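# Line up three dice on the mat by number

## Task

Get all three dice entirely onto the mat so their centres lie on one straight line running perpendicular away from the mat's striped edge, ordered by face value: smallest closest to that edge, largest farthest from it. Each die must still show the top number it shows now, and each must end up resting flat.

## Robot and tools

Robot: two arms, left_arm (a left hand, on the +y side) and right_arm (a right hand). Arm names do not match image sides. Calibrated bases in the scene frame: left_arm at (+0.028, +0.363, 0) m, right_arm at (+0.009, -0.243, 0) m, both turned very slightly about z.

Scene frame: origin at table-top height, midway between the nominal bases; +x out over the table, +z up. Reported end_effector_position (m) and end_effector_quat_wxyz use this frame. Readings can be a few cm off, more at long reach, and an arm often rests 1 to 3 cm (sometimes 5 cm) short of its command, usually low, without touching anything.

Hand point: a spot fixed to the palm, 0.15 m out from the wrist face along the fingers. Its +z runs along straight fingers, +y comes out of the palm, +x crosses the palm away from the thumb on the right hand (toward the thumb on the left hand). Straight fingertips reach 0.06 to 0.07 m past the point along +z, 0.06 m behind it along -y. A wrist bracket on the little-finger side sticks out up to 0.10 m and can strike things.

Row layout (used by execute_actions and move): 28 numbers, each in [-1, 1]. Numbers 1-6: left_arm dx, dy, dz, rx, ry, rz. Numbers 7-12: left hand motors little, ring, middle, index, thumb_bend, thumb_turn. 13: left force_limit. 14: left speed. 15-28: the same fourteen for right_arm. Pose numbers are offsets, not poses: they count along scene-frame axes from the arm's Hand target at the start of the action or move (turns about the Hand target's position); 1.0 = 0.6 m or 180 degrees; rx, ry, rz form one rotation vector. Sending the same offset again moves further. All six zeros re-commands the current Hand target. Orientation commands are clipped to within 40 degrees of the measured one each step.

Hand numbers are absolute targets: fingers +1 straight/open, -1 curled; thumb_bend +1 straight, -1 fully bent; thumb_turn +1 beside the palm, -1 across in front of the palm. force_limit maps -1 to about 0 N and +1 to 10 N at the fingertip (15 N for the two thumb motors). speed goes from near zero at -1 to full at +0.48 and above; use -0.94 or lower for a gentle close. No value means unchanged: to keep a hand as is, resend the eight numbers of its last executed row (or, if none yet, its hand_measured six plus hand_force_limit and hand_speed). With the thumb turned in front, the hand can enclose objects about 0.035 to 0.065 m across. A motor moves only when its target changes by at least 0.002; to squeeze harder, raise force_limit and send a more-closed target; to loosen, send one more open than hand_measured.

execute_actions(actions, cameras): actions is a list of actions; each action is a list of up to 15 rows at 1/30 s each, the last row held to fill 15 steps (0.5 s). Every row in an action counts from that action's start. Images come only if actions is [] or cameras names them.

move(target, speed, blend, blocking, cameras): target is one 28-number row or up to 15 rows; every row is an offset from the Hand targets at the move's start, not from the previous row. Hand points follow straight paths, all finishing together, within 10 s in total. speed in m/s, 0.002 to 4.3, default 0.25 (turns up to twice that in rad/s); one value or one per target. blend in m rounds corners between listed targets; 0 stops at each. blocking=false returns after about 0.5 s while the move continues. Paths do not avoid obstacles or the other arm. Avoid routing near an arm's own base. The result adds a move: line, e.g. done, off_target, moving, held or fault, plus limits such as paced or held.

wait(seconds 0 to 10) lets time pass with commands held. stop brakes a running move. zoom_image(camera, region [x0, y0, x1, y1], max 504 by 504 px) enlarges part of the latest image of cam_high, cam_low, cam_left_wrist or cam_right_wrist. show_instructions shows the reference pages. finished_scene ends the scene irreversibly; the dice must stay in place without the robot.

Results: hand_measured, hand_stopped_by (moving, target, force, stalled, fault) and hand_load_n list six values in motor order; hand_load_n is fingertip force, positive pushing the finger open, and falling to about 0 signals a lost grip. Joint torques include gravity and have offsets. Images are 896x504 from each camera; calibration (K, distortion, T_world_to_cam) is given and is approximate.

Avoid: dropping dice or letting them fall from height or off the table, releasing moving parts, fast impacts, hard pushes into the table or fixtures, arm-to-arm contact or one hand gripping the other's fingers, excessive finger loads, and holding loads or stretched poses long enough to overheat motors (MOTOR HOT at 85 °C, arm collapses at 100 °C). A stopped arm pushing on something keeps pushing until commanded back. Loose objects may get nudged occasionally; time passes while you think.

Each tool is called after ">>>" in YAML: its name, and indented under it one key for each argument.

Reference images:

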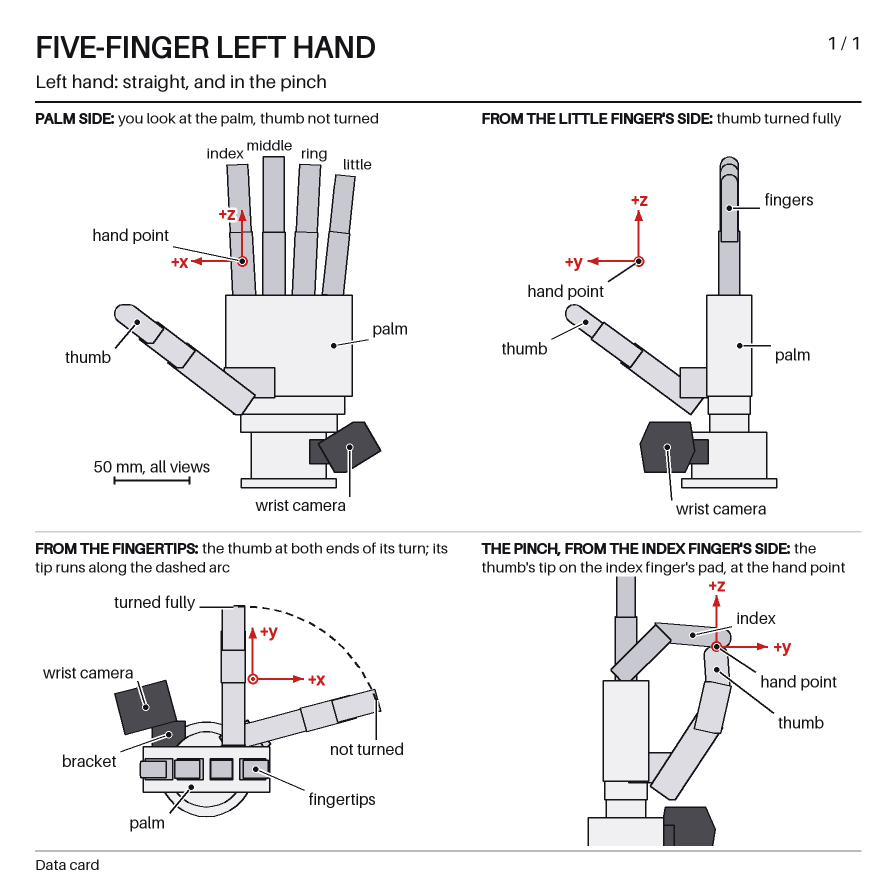

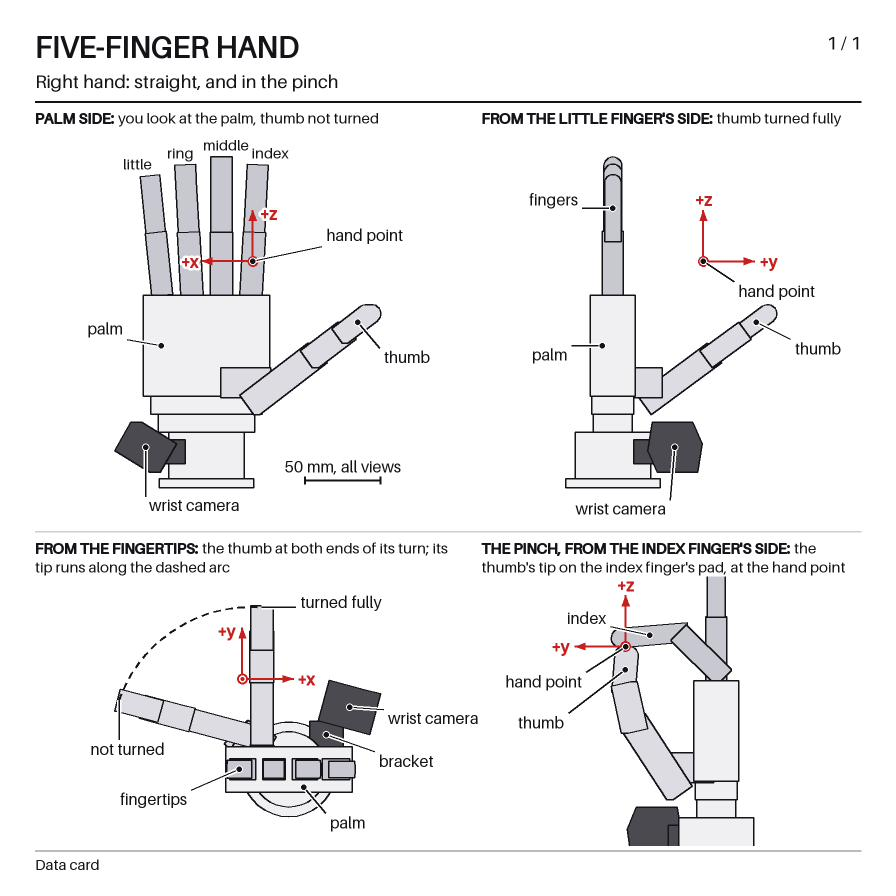

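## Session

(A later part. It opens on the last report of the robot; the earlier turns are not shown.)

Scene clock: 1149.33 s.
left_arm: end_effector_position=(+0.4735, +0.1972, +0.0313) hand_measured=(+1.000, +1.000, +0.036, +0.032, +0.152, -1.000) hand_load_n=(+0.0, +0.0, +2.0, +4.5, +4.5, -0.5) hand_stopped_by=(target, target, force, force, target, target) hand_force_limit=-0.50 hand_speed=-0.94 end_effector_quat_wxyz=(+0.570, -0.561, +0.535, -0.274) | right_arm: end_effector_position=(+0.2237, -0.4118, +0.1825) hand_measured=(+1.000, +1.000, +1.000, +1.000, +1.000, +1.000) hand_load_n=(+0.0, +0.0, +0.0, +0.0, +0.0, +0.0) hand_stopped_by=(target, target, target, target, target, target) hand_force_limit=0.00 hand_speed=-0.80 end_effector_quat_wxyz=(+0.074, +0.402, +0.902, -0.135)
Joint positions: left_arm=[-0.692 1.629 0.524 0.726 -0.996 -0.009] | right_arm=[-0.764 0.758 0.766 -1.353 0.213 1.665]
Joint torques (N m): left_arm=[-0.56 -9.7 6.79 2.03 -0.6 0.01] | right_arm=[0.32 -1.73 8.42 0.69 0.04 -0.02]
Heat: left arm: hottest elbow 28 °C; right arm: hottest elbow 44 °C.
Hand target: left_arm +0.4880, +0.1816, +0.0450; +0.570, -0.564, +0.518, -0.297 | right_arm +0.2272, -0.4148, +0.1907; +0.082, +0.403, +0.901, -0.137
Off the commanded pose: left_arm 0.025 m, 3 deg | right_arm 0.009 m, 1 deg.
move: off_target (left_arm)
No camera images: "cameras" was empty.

>>> move:
  target: [0.008,-0.014,-0.006,0,0,0,1,1,-0.02,-0.02,0.15,-1,-0.5,-0.94, 0,0,0,0,0,0,1,1,1,1,1,1,0,-0.8]
  speed: 0.08
  cameras: []

Scene clock: 1157.00 s.
left_arm: end_effector_position=(+0.4786, +0.1897, +0.0281) hand_measured=(+1.000, +1.000, +0.036, +0.032, +0.152, -1.000) hand_load_n=(+0.0, -0.5, +2.0, +4.0, +4.5, +0.0) hand_stopped_by=(target, target, force, force, target, target) hand_force_limit=-0.50 hand_speed=-0.94 end_effector_quat_wxyz=(+0.570, -0.560, +0.535, -0.273) | right_arm: end_effector_position=(+0.2237, -0.4118, +0.1825) hand_measured=(+1.000, +1.000, +1.000, +1.000, +1.000, +1.000) hand_load_n=(+0.0, +0.0, +0.0, +0.0, +0.0, +0.0) hand_stopped_by=(target, target, target, target, target, target) hand_force_limit=0.00 hand_speed=-0.80 end_effector_quat_wxyz=(+0.074, +0.402, +0.902, -0.135)
Joint positions: left_arm=[-0.7 1.656 0.548 0.726 -1.005 -0.011] | right_arm=[-0.764 0.758 0.766 -1.353 0.213 1.665]
Joint torques (N m): left_arm=[-0.62 -10.05 6.86 1.95 -0.6 -0.02] | right_arm=[0.26 -1.79 8.42 0.7 0.04 -0.02]
Heat: left arm: hottest elbow 28 °C; right arm: hottest elbow 44 °C.
Hand target: left_arm +0.4927, +0.1732, +0.0413; +0.570, -0.564, +0.518, -0.297 | right_arm +0.2272, -0.4148, +0.1907; +0.082, +0.403, +0.901, -0.137
Off the commanded pose: left_arm 0.025 m, 3 deg | right_arm 0.009 m, 1 deg.
move: off_target (left_arm)
No camera images: "cameras" was empty.

>>> wait:
  seconds: 0.1
  cameras: ["cam_high","cam_low","cam_left_wrist"]

>>> zoom_image:
  camera: "cam_high"
  region: [455, 180, 535, 250]

>>> zoom_image:
  camera: "cam_low"
  region: [445, 270, 555, 330]

Scene clock: 1175.27 s.
left_arm: end_effector_position=(+0.4787, +0.1896, +0.0282) hand_measured=(+1.000, +1.000, +0.036, +0.032, +0.152, -1.000) hand_load_n=(+0.0, +0.0, +2.0, +4.0, +4.5, -0.5) hand_stopped_by=(target, target, force, force, target, target) hand_force_limit=-0.50 hand_speed=-0.94 end_effector_quat_wxyz=(+0.570, -0.560, +0.535, -0.273) | right_arm: end_effector_position=(+0.2237, -0.4118, +0.1825) hand_measured=(+1.000, +1.000, +1.000, +1.000, +1.000, +1.000) hand_load_n=(+0.0, +0.0, +0.0, +0.0, +0.0, +0.0) hand_stopped_by=(target, target, target, target, target, target) hand_force_limit=0.00 hand_speed=-0.80 end_effector_quat_wxyz=(+0.074, +0.402, +0.902, -0.135)
Joint positions: left_arm=[-0.7 1.656 0.548 0.726 -1.005 -0.011] | right_arm=[-0.764 0.758 0.766 -1.353 0.213 1.665]
Joint torques (N m): left_arm=[-0.62 -9.99 6.78 1.94 -0.6 -0.02] | right_arm=[0.32 -1.73 8.4 0.7 0.03 -0.02]
Heat: left arm: hottest elbow 29 °C; right arm: hottest elbow 44 °C.
Hand target: left_arm +0.4928, +0.1732, +0.0414; +0.570, -0.564, +0.518, -0.297 | right_arm +0.2272, -0.4148, +0.1907; +0.082, +0.403, +0.901, -0.137
Off the commanded pose: left_arm 0.025 m, 3 deg | right_arm 0.009 m, 1 deg.
wait: 0.10 s; at rest from the start
camera_calibration:
cam_left_wrist: T_world_to_cam=[[0.400603, -0.401317, 0.823688, -0.133141], [-0.293586, -0.907799, -0.299511, 0.321209], [0.867942, -0.121838, -0.481489, -0.266011], [0, 0, 0, 1]] pos_world=[0.378521, 0.205752, 0.0777913]
Images, in order (width x height): cam_high 896x504, cam_low 896x504, cam_left_wrist 896x504.

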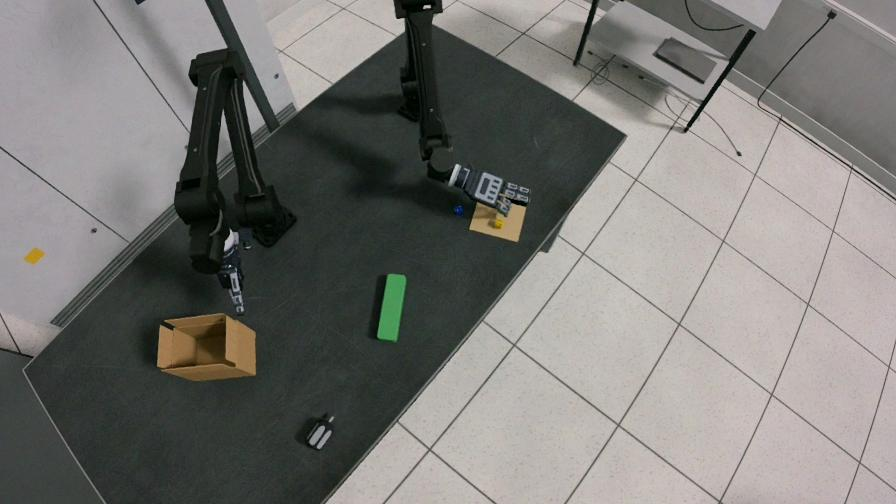

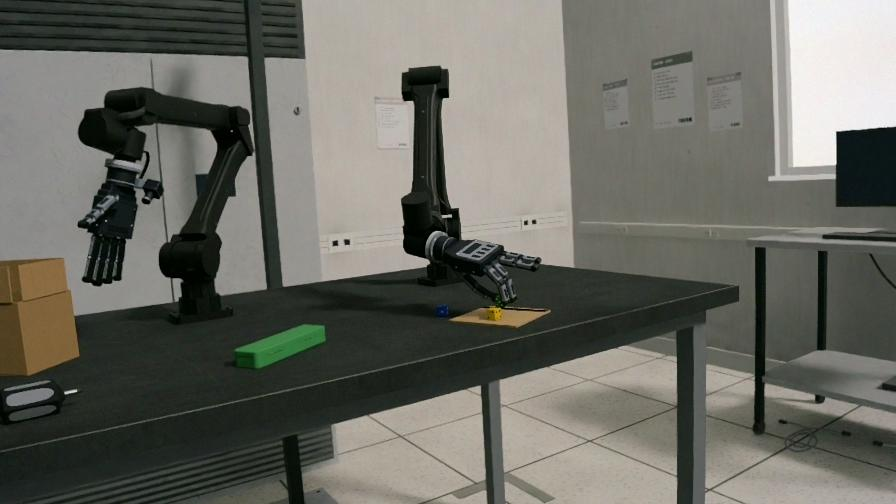

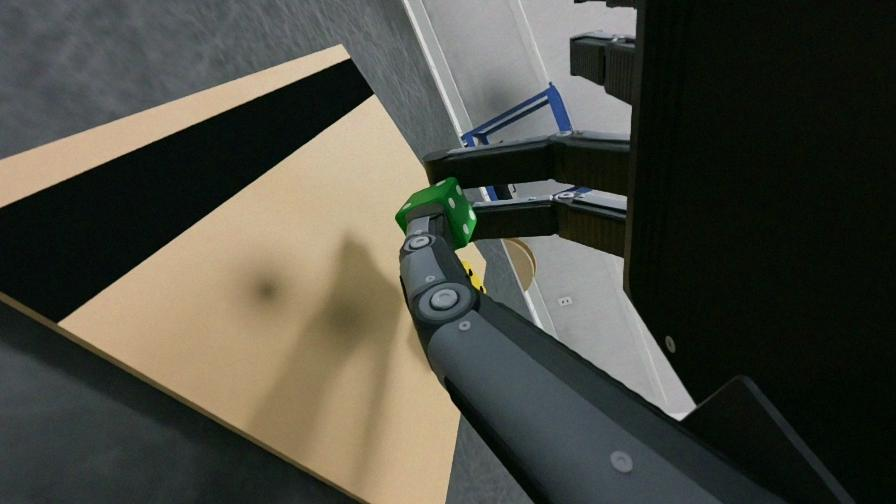

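Scaled by 6.300 from the camera's 896x504 image, which has a finer 1280x720 frame.

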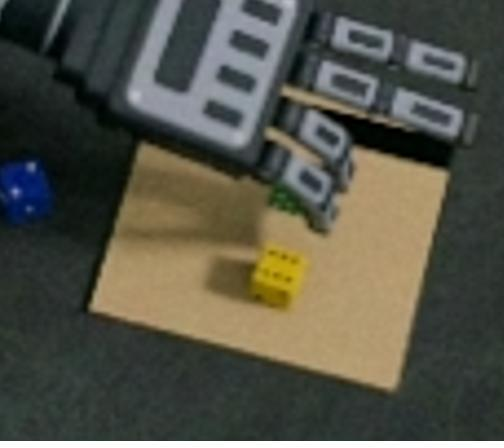

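Scaled by 4.582 from the camera's 896x504 image, which has a finer 1280x720 frame.

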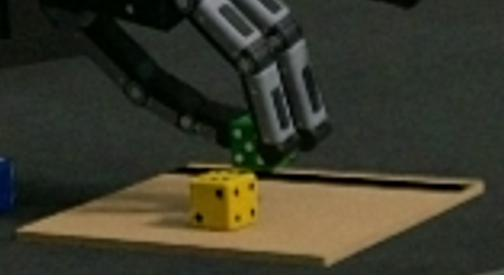

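>>> move:
  target: [0.0,0.0,-0.02,0,0,0,1,1,-0.02,-0.02,0.15,-1,-0.5,-0.94, 0,0,0,0,0,0,1,1,1,1,1,1,0,-0.8]
  speed: 0.04
  cameras: []

Scene clock: 1193.13 s.
left_arm: end_effector_position=(+0.4796, +0.1889, +0.0172) hand_measured=(+1.000, +1.000, +0.036, +0.032, +0.152, -1.000) hand_load_n=(+0.0, +0.0, +2.0, +4.5, +4.5, +0.0) hand_stopped_by=(target, target, force, force, target, target) hand_force_limit=-0.50 hand_speed=-0.94 end_effector_quat_wxyz=(+0.570, -0.560, +0.535, -0.274) | right_arm: end_effector_position=(+0.2237, -0.4118, +0.1825) hand_measured=(+1.000, +1.000, +1.000, +1.000, +1.000, +1.000) hand_load_n=(+0.0, +0.0, +0.0, +0.0, -0.5, +0.0) hand_stopped_by=(target, target, target, target, target, target) hand_force_limit=0.00 hand_speed=-0.80 end_effector_quat_wxyz=(+0.074, +0.402, +0.902, -0.135)
Joint positions: left_arm=[-0.7 1.697 0.548 0.768 -1.005 -0.012] | right_arm=[-0.764 0.758 0.766 -1.353 0.213 1.665]
Joint torques (N m): left_arm=[-0.62 -10.34 6.35 1.84 -0.59 -0.01] | right_arm=[0.32 -1.79 8.39 0.7 0.04 -0.02]
Heat: left arm: hottest elbow 30 °C; right arm: hottest elbow 44 °C.
Hand target: left_arm +0.4928, +0.1732, +0.0294; +0.570, -0.564, +0.518, -0.297 | right_arm +0.2272, -0.4148, +0.1907; +0.082, +0.403, +0.901, -0.137
Off the commanded pose: left_arm 0.024 m, 3 deg | right_arm 0.009 m, 1 deg.
move: off_target (left_arm)
No camera images: "cameras" was empty.

>>> move:
  target: [-0.002,0.003,-0.009,0,0,0,1,1,-0.02,-0.02,0.15,-1,-0.5,-0.94, 0,0,0,0,0,0,1,1,1,1,1,1,0,-0.8]
  speed: 0.03
  cameras: ["cam_high","cam_low"]

>>> zoom_image:
  camera: "cam_high"
  region: [455, 180, 535, 250]

>>> zoom_image:
  camera: "cam_low"
  region: [445, 270, 555, 330]

Scene clock: 1207.13 s.
left_arm: end_effector_position=(+0.4805, +0.1881, +0.0141) hand_measured=(+1.000, +1.000, +0.036, +0.032, +0.152, -1.000) hand_load_n=(+0.0, +0.0, +1.5, +4.0, +4.5, -0.5) hand_stopped_by=(target, target, force, force, target, target) hand_force_limit=-0.50 hand_speed=-0.94 end_effector_quat_wxyz=(+0.571, -0.561, +0.532, -0.277) | right_arm: end_effector_position=(+0.2237, -0.4118, +0.1825) hand_measured=(+1.000, +1.000, +1.000, +1.000, +1.000, +1.000) hand_load_n=(+0.0, -0.5, +0.0, +0.0, +0.0, +0.0) hand_stopped_by=(target, target, target, target, target, target) hand_force_limit=0.00 hand_speed=-0.80 end_effector_quat_wxyz=(+0.074, +0.402, +0.902, -0.135)
Joint positions: left_arm=[-0.7 1.713 0.548 0.792 -1.005 -0.012] | right_arm=[-0.764 0.758 0.766 -1.353 0.213 1.665]
Joint torques (N m): left_arm=[-0.44 -10.4 5.82 2.28 -0.53 0] | right_arm=[0.32 -1.79 8.42 0.7 0.03 -0.02]
Heat: left arm: hottest elbow 30 °C; right arm: hottest elbow 44 °C.
Hand target: left_arm +0.4915, +0.1750, +0.0239; +0.570, -0.564, +0.518, -0.297 | right_arm +0.2272, -0.4148, +0.1907; +0.082, +0.403, +0.901, -0.137
Off the commanded pose: left_arm 0.020 m, 3 deg | right_arm 0.009 m, 1 deg.
move: off_target (left_arm)
Images, in order (width x height): cam_high 896x504, cam_low 896x504.

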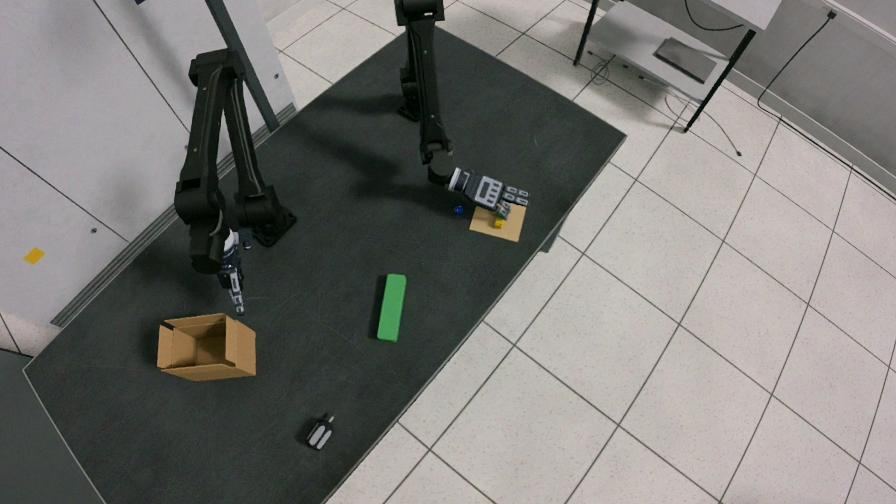

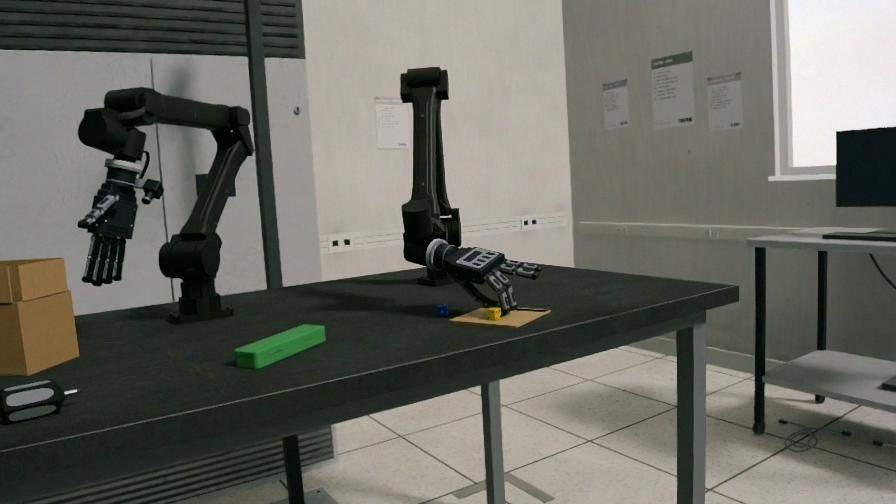

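Scaled by 6.300 from the camera's 896x504 image, which has a finer 1280x720 frame.

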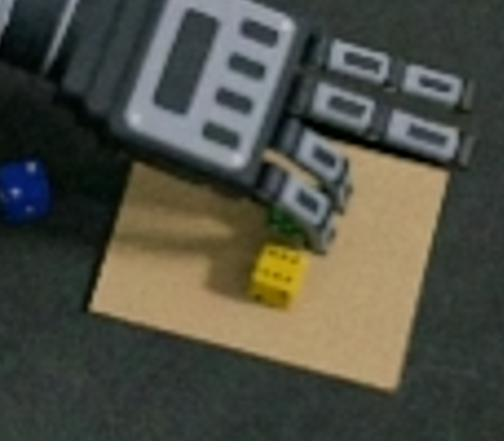

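Scaled by 4.582 from the camera's 896x504 image, which has a finer 1280x720 frame.

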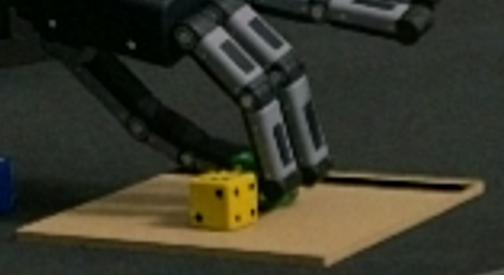

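>>> move:
  target: [-0.003,0.005,-0.008,0,0,0,1,1,-0.02,-0.02,0.15,-1,-0.5,-0.94, 0,0,0,0,0,0,1,1,1,1,1,1,0,-0.8]
  speed: 0.03
  cameras: ["cam_low"]

>>> zoom_image:
  camera: "cam_low"
  region: [475, 280, 535, 325]

Scene clock: 1220.03 s.
left_arm: end_effector_position=(+0.4819, +0.1870, +0.0127) hand_measured=(+1.000, +1.000, +0.036, +0.032, +0.152, -1.000) hand_load_n=(+0.0, +0.0, +2.0, +4.0, +5.0, +0.0) hand_stopped_by=(target, target, force, force, target, target) hand_force_limit=-0.50 hand_speed=-0.94 end_effector_quat_wxyz=(+0.571, -0.562, +0.529, -0.281) | right_arm: end_effector_position=(+0.2237, -0.4118, +0.1825) hand_measured=(+1.000, +1.000, +1.000, +1.000, +1.000, +1.000) hand_load_n=(+0.0, +0.0, +0.0, +0.0, +0.0, +0.0) hand_stopped_by=(target, target, target, target, target, target) hand_force_limit=0.00 hand_speed=-0.80 end_effector_quat_wxyz=(+0.074, +0.402, +0.902, -0.135)
Joint positions: left_arm=[-0.7 1.726 0.548 0.816 -1.005 -0.012] | right_arm=[-0.764 0.758 0.766 -1.353 0.213 1.665]
Joint torques (N m): left_arm=[-0.21 -10.46 5.11 2.07 -0.4 0.02] | right_arm=[0.38 -1.73 8.4 0.7 0.04 -0.02]
Heat: left arm: hottest elbow 30 °C; right arm: hottest elbow 44 °C.
Hand target: left_arm +0.4898, +0.1780, +0.0193; +0.570, -0.564, +0.518, -0.297 | right_arm +0.2272, -0.4148, +0.1907; +0.082, +0.403, +0.901, -0.137
Off the commanded pose: left_arm 0.014 m, 2 deg | right_arm 0.009 m, 1 deg.
move: off_target (left_arm)
Images, in order (width x height): cam_low 896x504.

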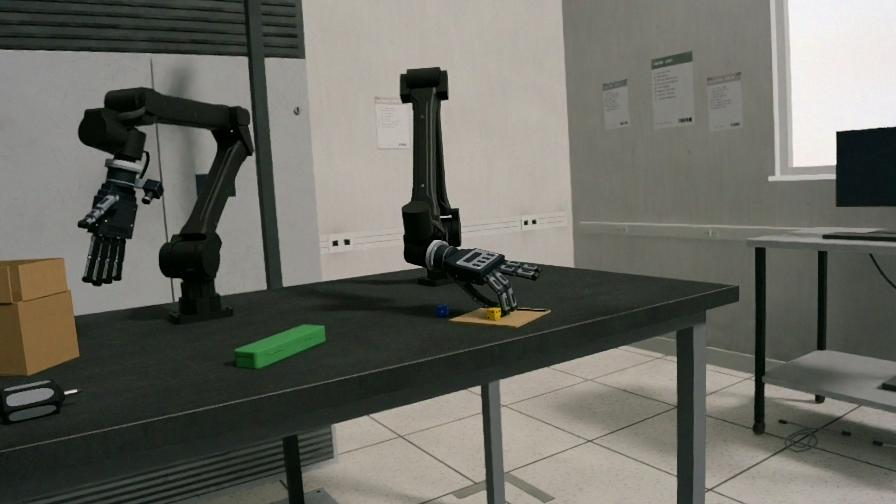

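Scaled by 8.400 from the camera's 896x504 image, which has a finer 1280x720 frame.

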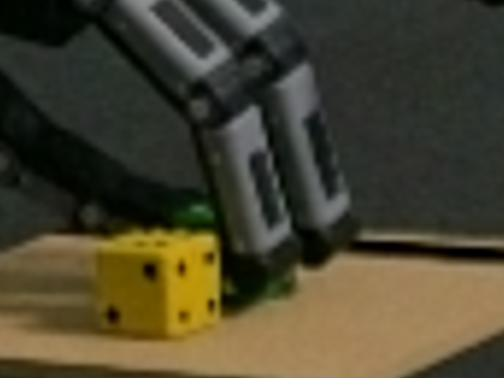

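>>> move:
  target: [-0.004,0.004,-0.008,0,0,0,1,1,-0.02,-0.02,0.15,-1,-0.5,-0.94, 0,0,0,0,0,0,1,1,1,1,1,1,0,-0.8]
  speed: 0.03
  cameras: ["cam_low"]

>>> zoom_image:
  camera: "cam_low"
  region: [475, 280, 535, 325]

Scene clock: 1234.73 s.
left_arm: end_effector_position=(+0.4833, +0.1859, +0.0121) hand_measured=(+1.000, +1.000, +0.036, +0.032, +0.152, -1.000) hand_load_n=(+0.0, +0.0, +2.5, +4.0, +4.5, -0.5) hand_stopped_by=(target, target, force, force, target, target) hand_force_limit=-0.50 hand_speed=-0.94 end_effector_quat_wxyz=(+0.571, -0.563, +0.524, -0.286) | right_arm: end_effector_position=(+0.2237, -0.4118, +0.1825) hand_measured=(+1.000, +1.000, +1.000, +1.000, +1.000, +1.000) hand_load_n=(+0.0, +0.0, +0.0, +0.0, +0.0, +0.0) hand_stopped_by=(target, target, target, target, target, target) hand_force_limit=0.00 hand_speed=-0.80 end_effector_quat_wxyz=(+0.074, +0.402, +0.902, -0.135)
Joint positions: left_arm=[-0.7 1.737 0.548 0.84 -1.005 -0.012] | right_arm=[-0.764 0.758 0.766 -1.353 0.213 1.665]
Joint torques (N m): left_arm=[-0.03 -10.23 4.42 1.89 -0.35 0.03] | right_arm=[0.32 -1.73 8.4 0.7 0.04 -0.02]
Heat: left arm: hottest elbow 29 °C; right arm: hottest elbow 44 °C.
Hand target: left_arm +0.4874, +0.1804, +0.0143; +0.570, -0.564, +0.518, -0.297 | right_arm +0.2272, -0.4148, +0.1907; +0.082, +0.403, +0.901, -0.137
Off the commanded pose: left_arm 0.007 m, 1 deg | right_arm 0.009 m, 1 deg.
move: done
Images, in order (width x height): cam_low 896x504.

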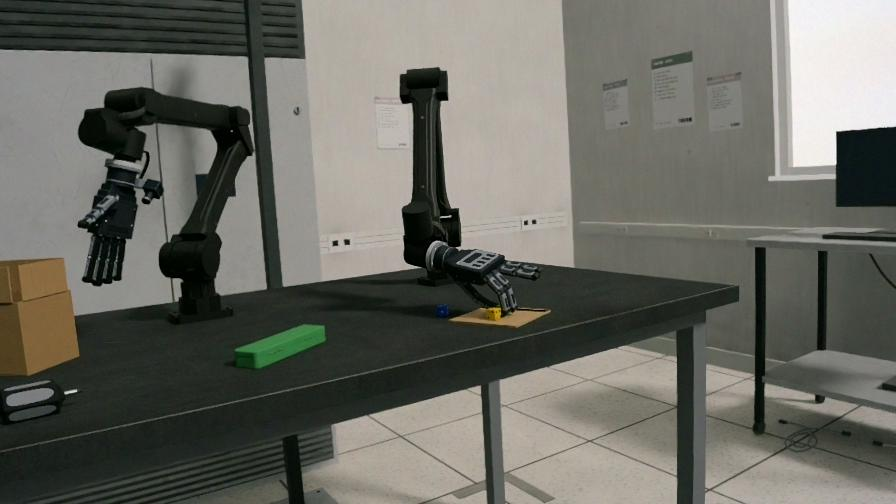

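Scaled by 8.400 from the camera's 896x504 image, which has a finer 1280x720 frame.

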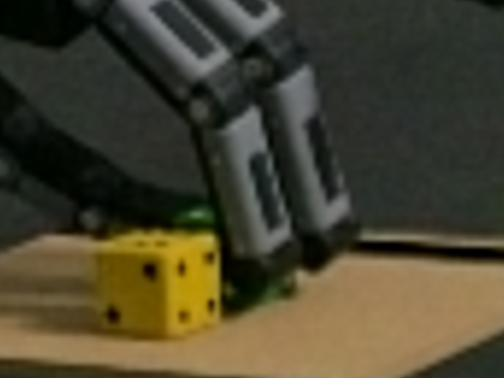

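>>> move:
  target: [0,0,0,0,0,0,1,1,0.45,0.45,0.15,-1,-0.4,-0.8, 0,0,0,0,0,0,1,1,1,1,1,1,0,-0.8]
  speed: 0.02
  cameras: ["cam_low","cam_left_wrist"]

>>> zoom_image:
  camera: "cam_low"
  region: [475, 280, 535, 325]

Scene clock: 1249.70 s.
left_arm: end_effector_position=(+0.4830, +0.1861, +0.0110) hand_measured=(+1.000, +1.000, +0.450, +0.450, +0.150, -1.000) hand_load_n=(+0.0, +0.0, +0.0, +0.0, +0.5, +0.0) hand_stopped_by=(target, target, target, target, target, target) hand_force_limit=-0.40 hand_speed=-0.80 end_effector_quat_wxyz=(+0.571, -0.562, +0.525, -0.285) | right_arm: end_effector_position=(+0.2237, -0.4118, +0.1825) hand_measured=(+1.000, +1.000, +1.000, +1.000, +1.000, +1.000) hand_load_n=(+0.0, +0.0, +0.0, +0.0, +0.0, +0.0) hand_stopped_by=(target, target, target, target, target, target) hand_force_limit=0.00 hand_speed=-0.80 end_effector_quat_wxyz=(+0.074, +0.402, +0.902, -0.135)
Joint positions: left_arm=[-0.7 1.739 0.548 0.84 -1.005 -0.012] | right_arm=[-0.764 0.758 0.766 -1.353 0.213 1.665]
Joint torques (N m): left_arm=[-0.09 -10.46 4.41 1.98 -0.35 0.03] | right_arm=[0.32 -1.85 8.4 0.7 0.04 -0.02]
Heat: left arm: hottest elbow 29 °C; right arm: hottest elbow 44 °C.
Hand target: left_arm +0.4873, +0.1804, +0.0143; +0.570, -0.564, +0.518, -0.297 | right_arm +0.2272, -0.4148, +0.1907; +0.082, +0.403, +0.901, -0.137
Off the commanded pose: left_arm 0.008 m, 2 deg | right_arm 0.009 m, 1 deg.
move: done
camera_calibration:
cam_left_wrist: T_world_to_cam=[[0.380292, -0.384209, 0.841286, -0.115608], [-0.286107, -0.913882, -0.288032, 0.311532], [0.8795, -0.131162, -0.457467, -0.282623], [0, 0, 0, 1]] pos_world=[0.381663, 0.203217, 0.0577002]
Images, in order (width x height): cam_low 896x504, cam_left_wrist 896x504.

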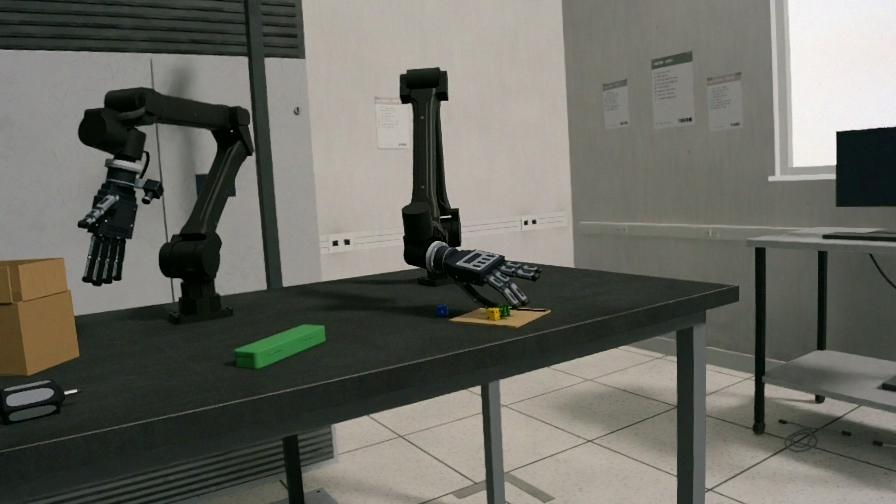

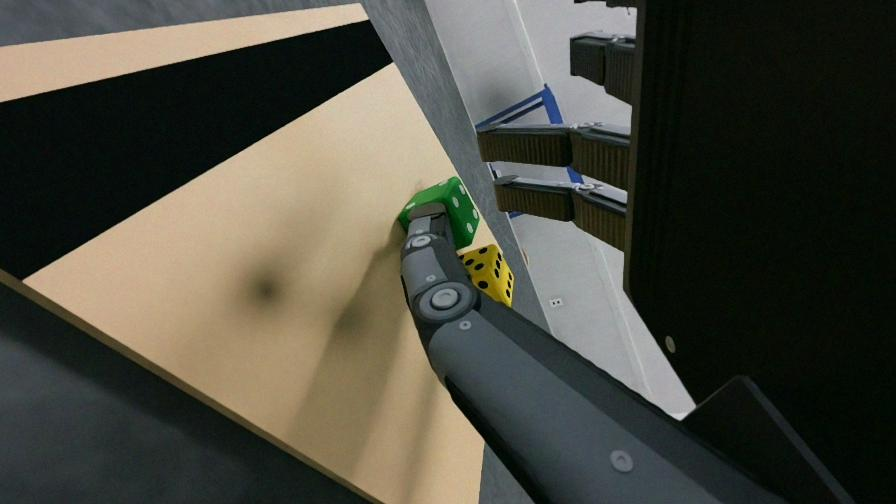

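Scaled by 8.400 from the camera's 896x504 image, which has a finer 1280x720 frame.

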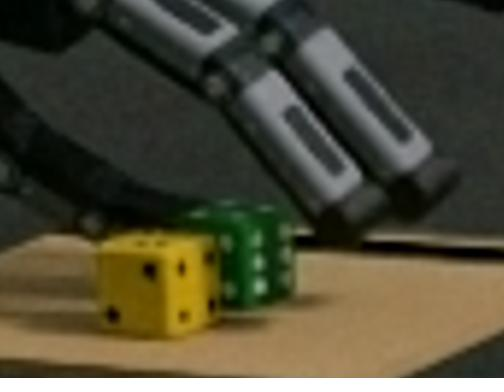

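>>> move:
  target:
    - [-0.045,-0.009,0.004,0,0,0,1,1,0.45,0.45,0.15,-1,-0.4,-0.8, 0,0,0,0,0,0,1,1,1,1,1,1,0,-0.8]
    - [-0.05,-0.0015,0.16,0,0,0,1,1,0.45,0.45,0.15,-1,-0.4,0, 0,0,0,0,0,0,1,1,1,1,1,1,0,-0.8]
  speed: [0.04,0.12]
  cameras: ["cam_low","cam_left_wrist","cam_high"]

>>> zoom_image:
  camera: "cam_high"
  region: [465, 180, 535, 250]

>>> zoom_image:
  camera: "cam_low"
  region: [445, 270, 555, 330]

Scene clock: 1263.20 s.
left_arm: end_effector_position=(+0.4467, +0.1927, +0.0910) hand_measured=(+1.000, +1.000, +0.450, +0.450, +0.150, -1.000) hand_load_n=(+0.0, +0.0, +0.0, +0.0, +0.0, +0.5) hand_stopped_by=(target, target, target, target, target, target) hand_force_limit=-0.40 hand_speed=0.00 end_effector_quat_wxyz=(+0.572, -0.559, +0.532, -0.276) | right_arm: end_effector_position=(+0.2237, -0.4118, +0.1825) hand_measured=(+1.000, +1.000, +1.000, +1.000, +1.000, +1.000) hand_load_n=(+0.0, +0.0, +0.0, +0.0, +0.0, +0.0) hand_stopped_by=(target, target, target, target, target, target) hand_force_limit=0.00 hand_speed=-0.80 end_effector_quat_wxyz=(+0.074, +0.402, +0.902, -0.135)
Joint positions: left_arm=[-0.754 1.388 0.516 0.469 -1.055 -0.043] | right_arm=[-0.764 0.758 0.766 -1.353 0.213 1.665]
Joint torques (N m): left_arm=[-0.32 -9.35 7.98 0.9 -0.5 -0.02] | right_arm=[0.32 -1.79 8.4 0.7 0.04 -0.02]
Heat: left arm: hottest elbow 29 °C; right arm: hottest elbow 44 °C.
Hand target: left_arm +0.4574, +0.1796, +0.1104; +0.570, -0.564, +0.518, -0.297 | right_arm +0.2272, -0.4148, +0.1907; +0.082, +0.403, +0.901, -0.137
Off the commanded pose: left_arm 0.026 m, 3 deg | right_arm 0.009 m, 1 deg.
move: off_target (left_arm); target 2's new numbers were sent with left_arm's hand 0.026 m and 3 deg from that target
camera_calibration:
cam_left_wrist: T_world_to_cam=[[0.393446, -0.399652, 0.827936, -0.168213], [-0.291422, -0.908343, -0.299978, 0.332633], [0.871937, -0.123254, -0.473851, -0.209896], [0, 0, 0, 1]] pos_world=[0.346136, 0.209048, 0.139593]
Images, in order (width x height): cam_high 896x504, cam_low 896x504, cam_left_wrist 896x504.

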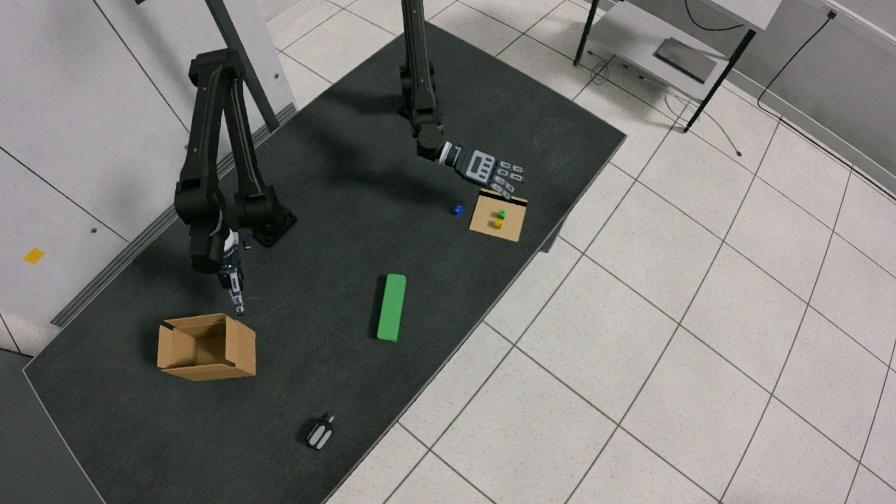

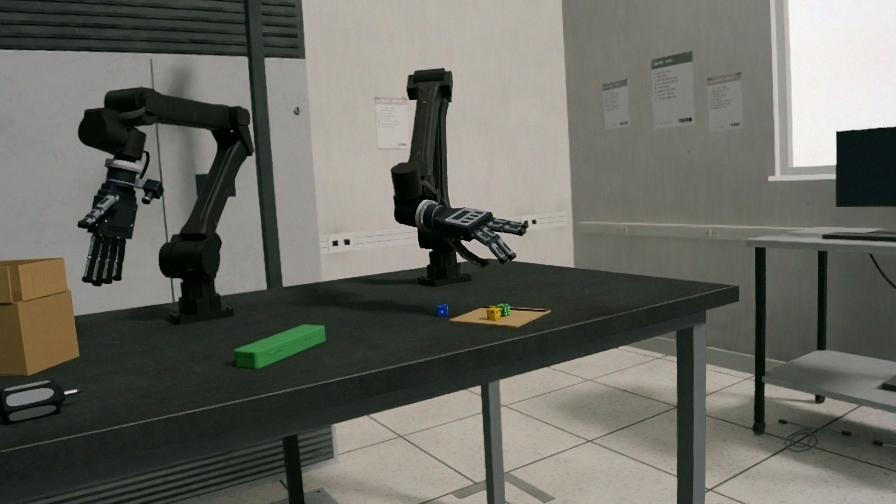

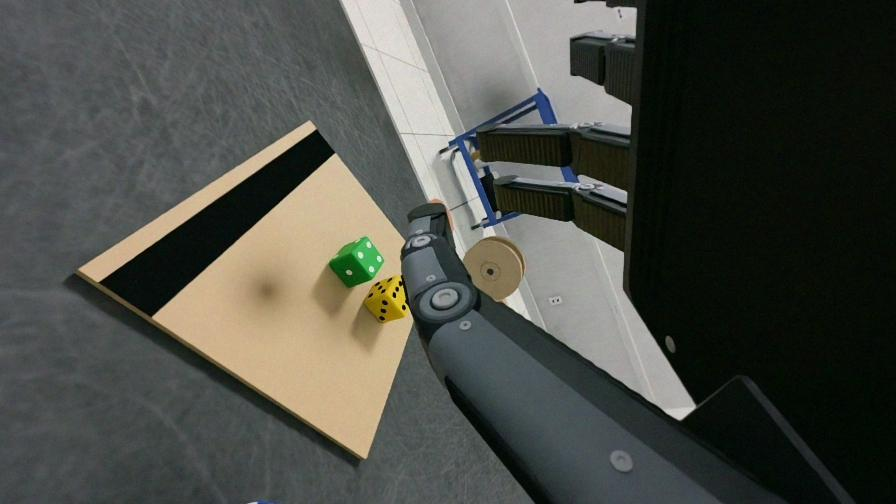

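Scaled by 7.200 from the camera's 896x504 image, which has a finer 1280x720 frame.

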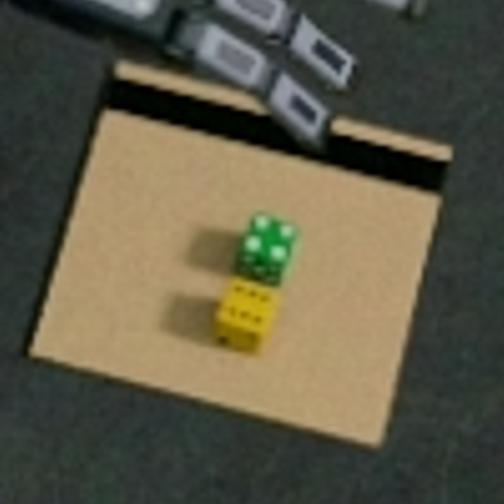

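Scaled by 4.582 from the camera's 896x504 image, which has a finer 1280x720 frame.

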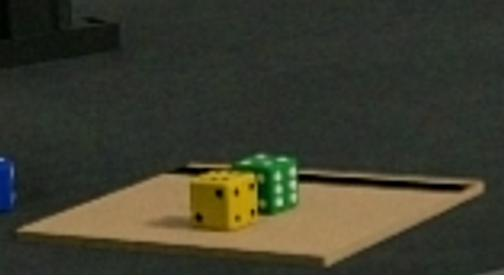

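>>> move:
  target: [-0.1597,-0.0665,-0.005,0,0,-0.3444,1,1,0.45,0.45,0.15,-1,-0.4,-0.8, 0,0,0,0,0,0,1,1,1,1,1,1,0,-0.8]
  speed: 0.2
  cameras: ["cam_left_wrist","cam_high"]

>>> zoom_image:
  camera: "cam_left_wrist"
  region: [220, 150, 420, 310]

Scene clock: 1287.57 s.
left_arm: end_effector_position=(+0.3599, +0.1360, +0.1055) hand_measured=(+1.000, +1.000, +0.450, +0.450, +0.150, -1.000) hand_load_n=(+0.0, +0.0, +0.0, +0.0, +0.5, +0.0) hand_stopped_by=(target, target, target, target, target, target) hand_force_limit=-0.40 hand_speed=-0.80 end_effector_quat_wxyz=(+0.330, -0.220, +0.735, -0.550) | right_arm: end_effector_position=(+0.2237, -0.4118, +0.1825) hand_measured=(+1.000, +1.000, +1.000, +1.000, +1.000, +1.000) hand_load_n=(+0.0, +0.0, +0.0, +0.0, -0.5, +0.0) hand_stopped_by=(target, target, target, target, target, target) hand_force_limit=0.00 hand_speed=-0.80 end_effector_quat_wxyz=(+0.074, +0.402, +0.902, -0.135)
Joint positions: left_arm=[-0.449 1.045 0.246 0.614 0.309 0.307] | right_arm=[-0.764 0.758 0.766 -1.353 0.213 1.665]
Joint torques (N m): left_arm=[0.5 -5.01 6.11 1.26 0.07 0.21] | right_arm=[0.32 -1.79 8.4 0.69 0.04 -0.02]
Heat: left arm: hottest elbow 30 °C; right arm: hottest elbow 44 °C.
Hand target: left_arm +0.3615, +0.1396, +0.1074; +0.336, -0.217, +0.735, -0.548 | right_arm +0.2272, -0.4148, +0.1907; +0.082, +0.403, +0.901, -0.137
Off the commanded pose: left_arm 0.004 m, 1 deg | right_arm 0.009 m, 1 deg.
move: done
camera_calibration:
cam_left_wrist: T_world_to_cam=[[-0.14824, -0.486518, 0.861002, 0.0344852], [-0.94754, -0.179426, -0.264526, 0.393403], [0.283183, -0.855048, -0.434397, 0.172976], [0, 0, 0, 1]] pos_world=[0.328893, 0.235267, 0.149514]
Images, in order (width x height): cam_high 896x504, cam_left_wrist 896x504.

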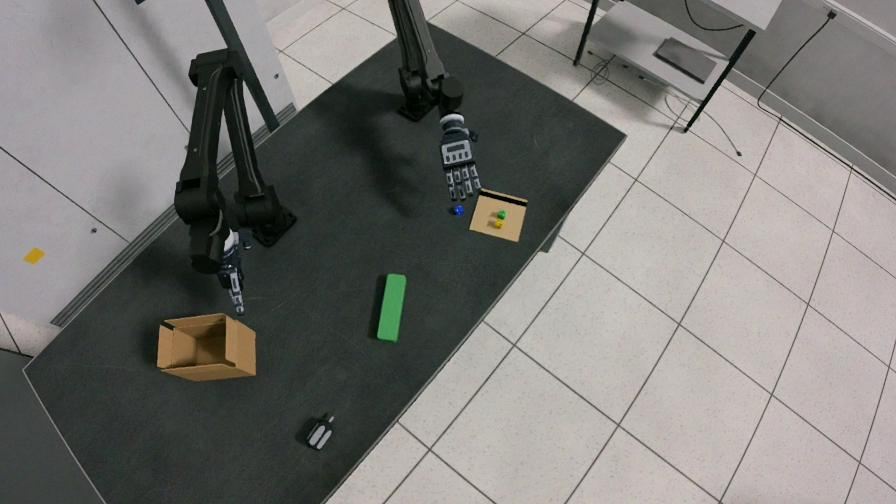

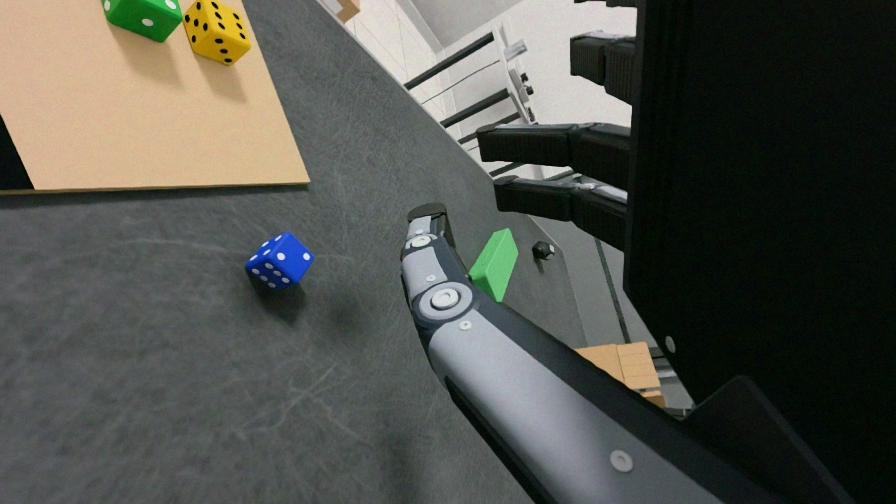

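Scaled by 2.520 from the camera's 896x504 image, which has a finer 1280x720 frame.

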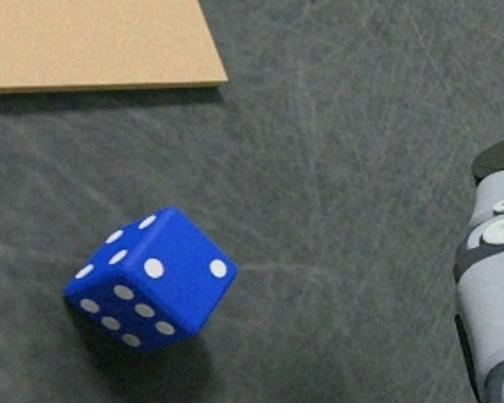

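>>> move:
  target: [0.0017,0.0083,-0.1273,0,0,0,1,1,0.45,0.45,0.15,-1,-0.4,-0.8, 0,0,0,0,0,0,1,1,1,1,1,1,0,-0.8]
  speed: 0.1
  cameras: ["cam_left_wrist"]

>>> zoom_image:
  camera: "cam_left_wrist"
  region: [330, 130, 550, 290]

Scene clock: 1315.60 s.
left_arm: end_effector_position=(+0.3606, +0.1415, +0.0296) hand_measured=(+1.000, +1.000, +0.450, +0.450, +0.150, -1.000) hand_load_n=(+0.0, +0.0, +0.0, +0.0, +0.0, +0.0) hand_stopped_by=(target, target, target, target, target, target) hand_force_limit=-0.40 hand_speed=-0.80 end_effector_quat_wxyz=(+0.329, -0.220, +0.738, -0.547) | right_arm: end_effector_position=(+0.2237, -0.4118, +0.1825) hand_measured=(+1.000, +1.000, +1.000, +1.000, +1.000, +1.000) hand_load_n=(+0.0, +0.0, +0.0, +0.0, +0.0, -0.5) hand_stopped_by=(target, target, target, target, target, target) hand_force_limit=0.00 hand_speed=-0.80 end_effector_quat_wxyz=(+0.074, +0.402, +0.902, -0.135)
Joint positions: left_arm=[-0.427 1.483 0.177 1.109 0.33 0.317] | right_arm=[-0.764 0.758 0.766 -1.353 0.213 1.665]
Joint torques (N m): left_arm=[1.03 -6.01 3.15 2.52 0.05 0.14] | right_arm=[0.38 -1.79 8.42 0.69 0.03 -0.02]
Heat: left arm: hottest elbow 30 °C; right arm: hottest elbow 44 °C.
Hand target: left_arm +0.3626, +0.1446, +0.0310; +0.336, -0.217, +0.735, -0.548 | right_arm +0.2272, -0.4148, +0.1907; +0.082, +0.403, +0.901, -0.137
Off the commanded pose: left_arm 0.004 m, 1 deg | right_arm 0.009 m, 1 deg.
move: done
camera_calibration:
cam_left_wrist: T_world_to_cam=[[-0.144221, -0.493569, 0.857665, 0.102378], [-0.949109, -0.176238, -0.26102, 0.375022], [0.279985, -0.851663, -0.443033, 0.14543], [0, 0, 0, 1]] pos_world=[0.329984, 0.240482, 0.0745124]
Images, in order (width x height): cam_left_wrist 896x504.

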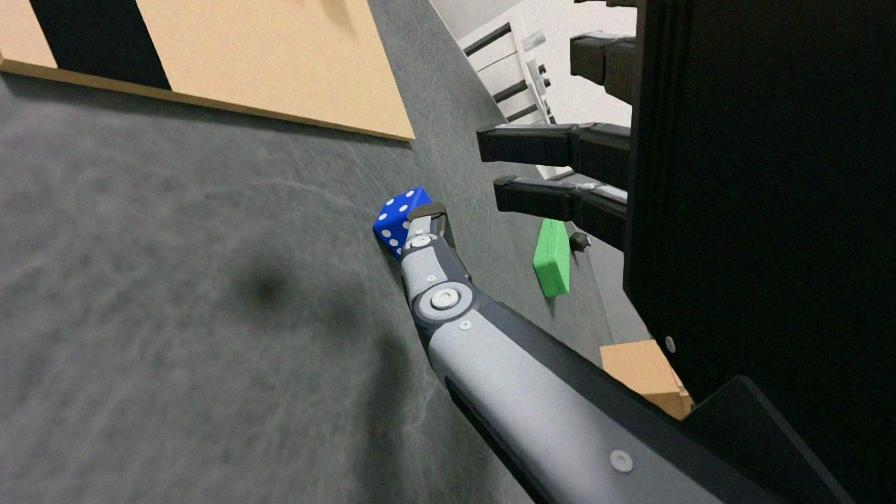

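Scaled by 2.291 from the camera's 896x504 image, which has a finer 1280x720 frame.

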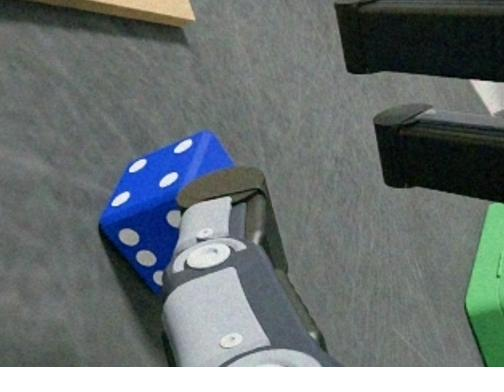

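>>> move:
  target: [-0.003,0.003,-0.0295,0,0,0,1,1,0.45,0.45,0.15,-1,-0.4,-0.8, 0,0,0,0,0,0,1,1,1,1,1,1,0,-0.8]
  speed: 0.05
  cameras: ["cam_left_wrist"]

>>> zoom_image:
  camera: "cam_left_wrist"
  region: [330, 130, 550, 290]

Scene clock: 1339.70 s.
left_arm: end_effector_position=(+0.3592, +0.1432, +0.0119) hand_measured=(+1.000, +1.000, +0.450, +0.450, +0.150, -1.000) hand_load_n=(+0.0, -0.5, +0.0, +0.0, +0.0, +0.0) hand_stopped_by=(target, target, target, target, target, target) hand_force_limit=-0.40 hand_speed=-0.80 end_effector_quat_wxyz=(+0.329, -0.220, +0.738, -0.547) | right_arm: end_effector_position=(+0.2237, -0.4118, +0.1825) hand_measured=(+1.000, +1.000, +1.000, +1.000, +1.000, +1.000) hand_load_n=(+0.0, +0.0, +0.0, +0.0, +0.0, +0.0) hand_stopped_by=(target, target, target, target, target, target) hand_force_limit=0.00 hand_speed=-0.80 end_effector_quat_wxyz=(+0.074, +0.402, +0.902, -0.135)
Joint positions: left_arm=[-0.423 1.613 0.17 1.246 0.334 0.317] | right_arm=[-0.764 0.758 0.766 -1.353 0.213 1.665]
Joint torques (N m): left_arm=[1.03 -6.89 2.28 2.58 0.05 0.14] | right_arm=[0.32 -1.73 8.4 0.7 0.04 -0.02]
Heat: left arm: hottest elbow 28 °C; right arm: hottest elbow 44 °C.
Hand target: left_arm +0.3609, +0.1465, +0.0133; +0.336, -0.217, +0.735, -0.548 | right_arm +0.2272, -0.4148, +0.1907; +0.082, +0.403, +0.901, -0.137
Off the commanded pose: left_arm 0.004 m, 1 deg | right_arm 0.009 m, 1 deg.
move: done
camera_calibration:
cam_left_wrist: T_world_to_cam=[[-0.144009, -0.49291, 0.85808, 0.118028], [-0.949029, -0.176881, -0.260879, 0.369468], [0.280368, -0.851911, -0.442313, 0.139276], [0, 0, 0, 1]] pos_world=[0.328584, 0.24218, 0.0567126]
Images, in order (width x height): cam_left_wrist 896x504.

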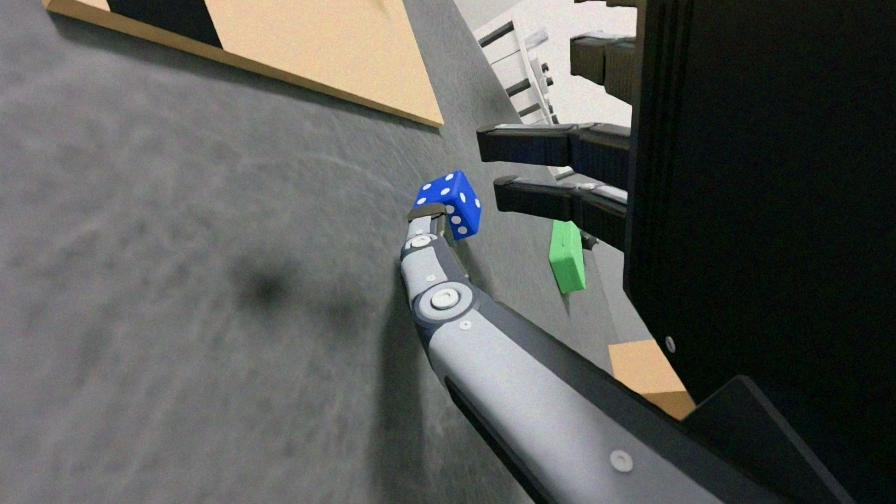

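Scaled by 2.291 from the camera's 896x504 image, which has a finer 1280x720 frame.

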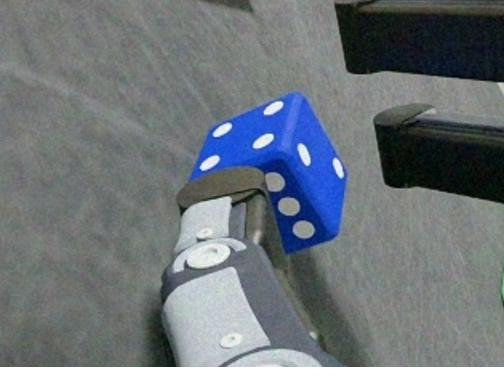

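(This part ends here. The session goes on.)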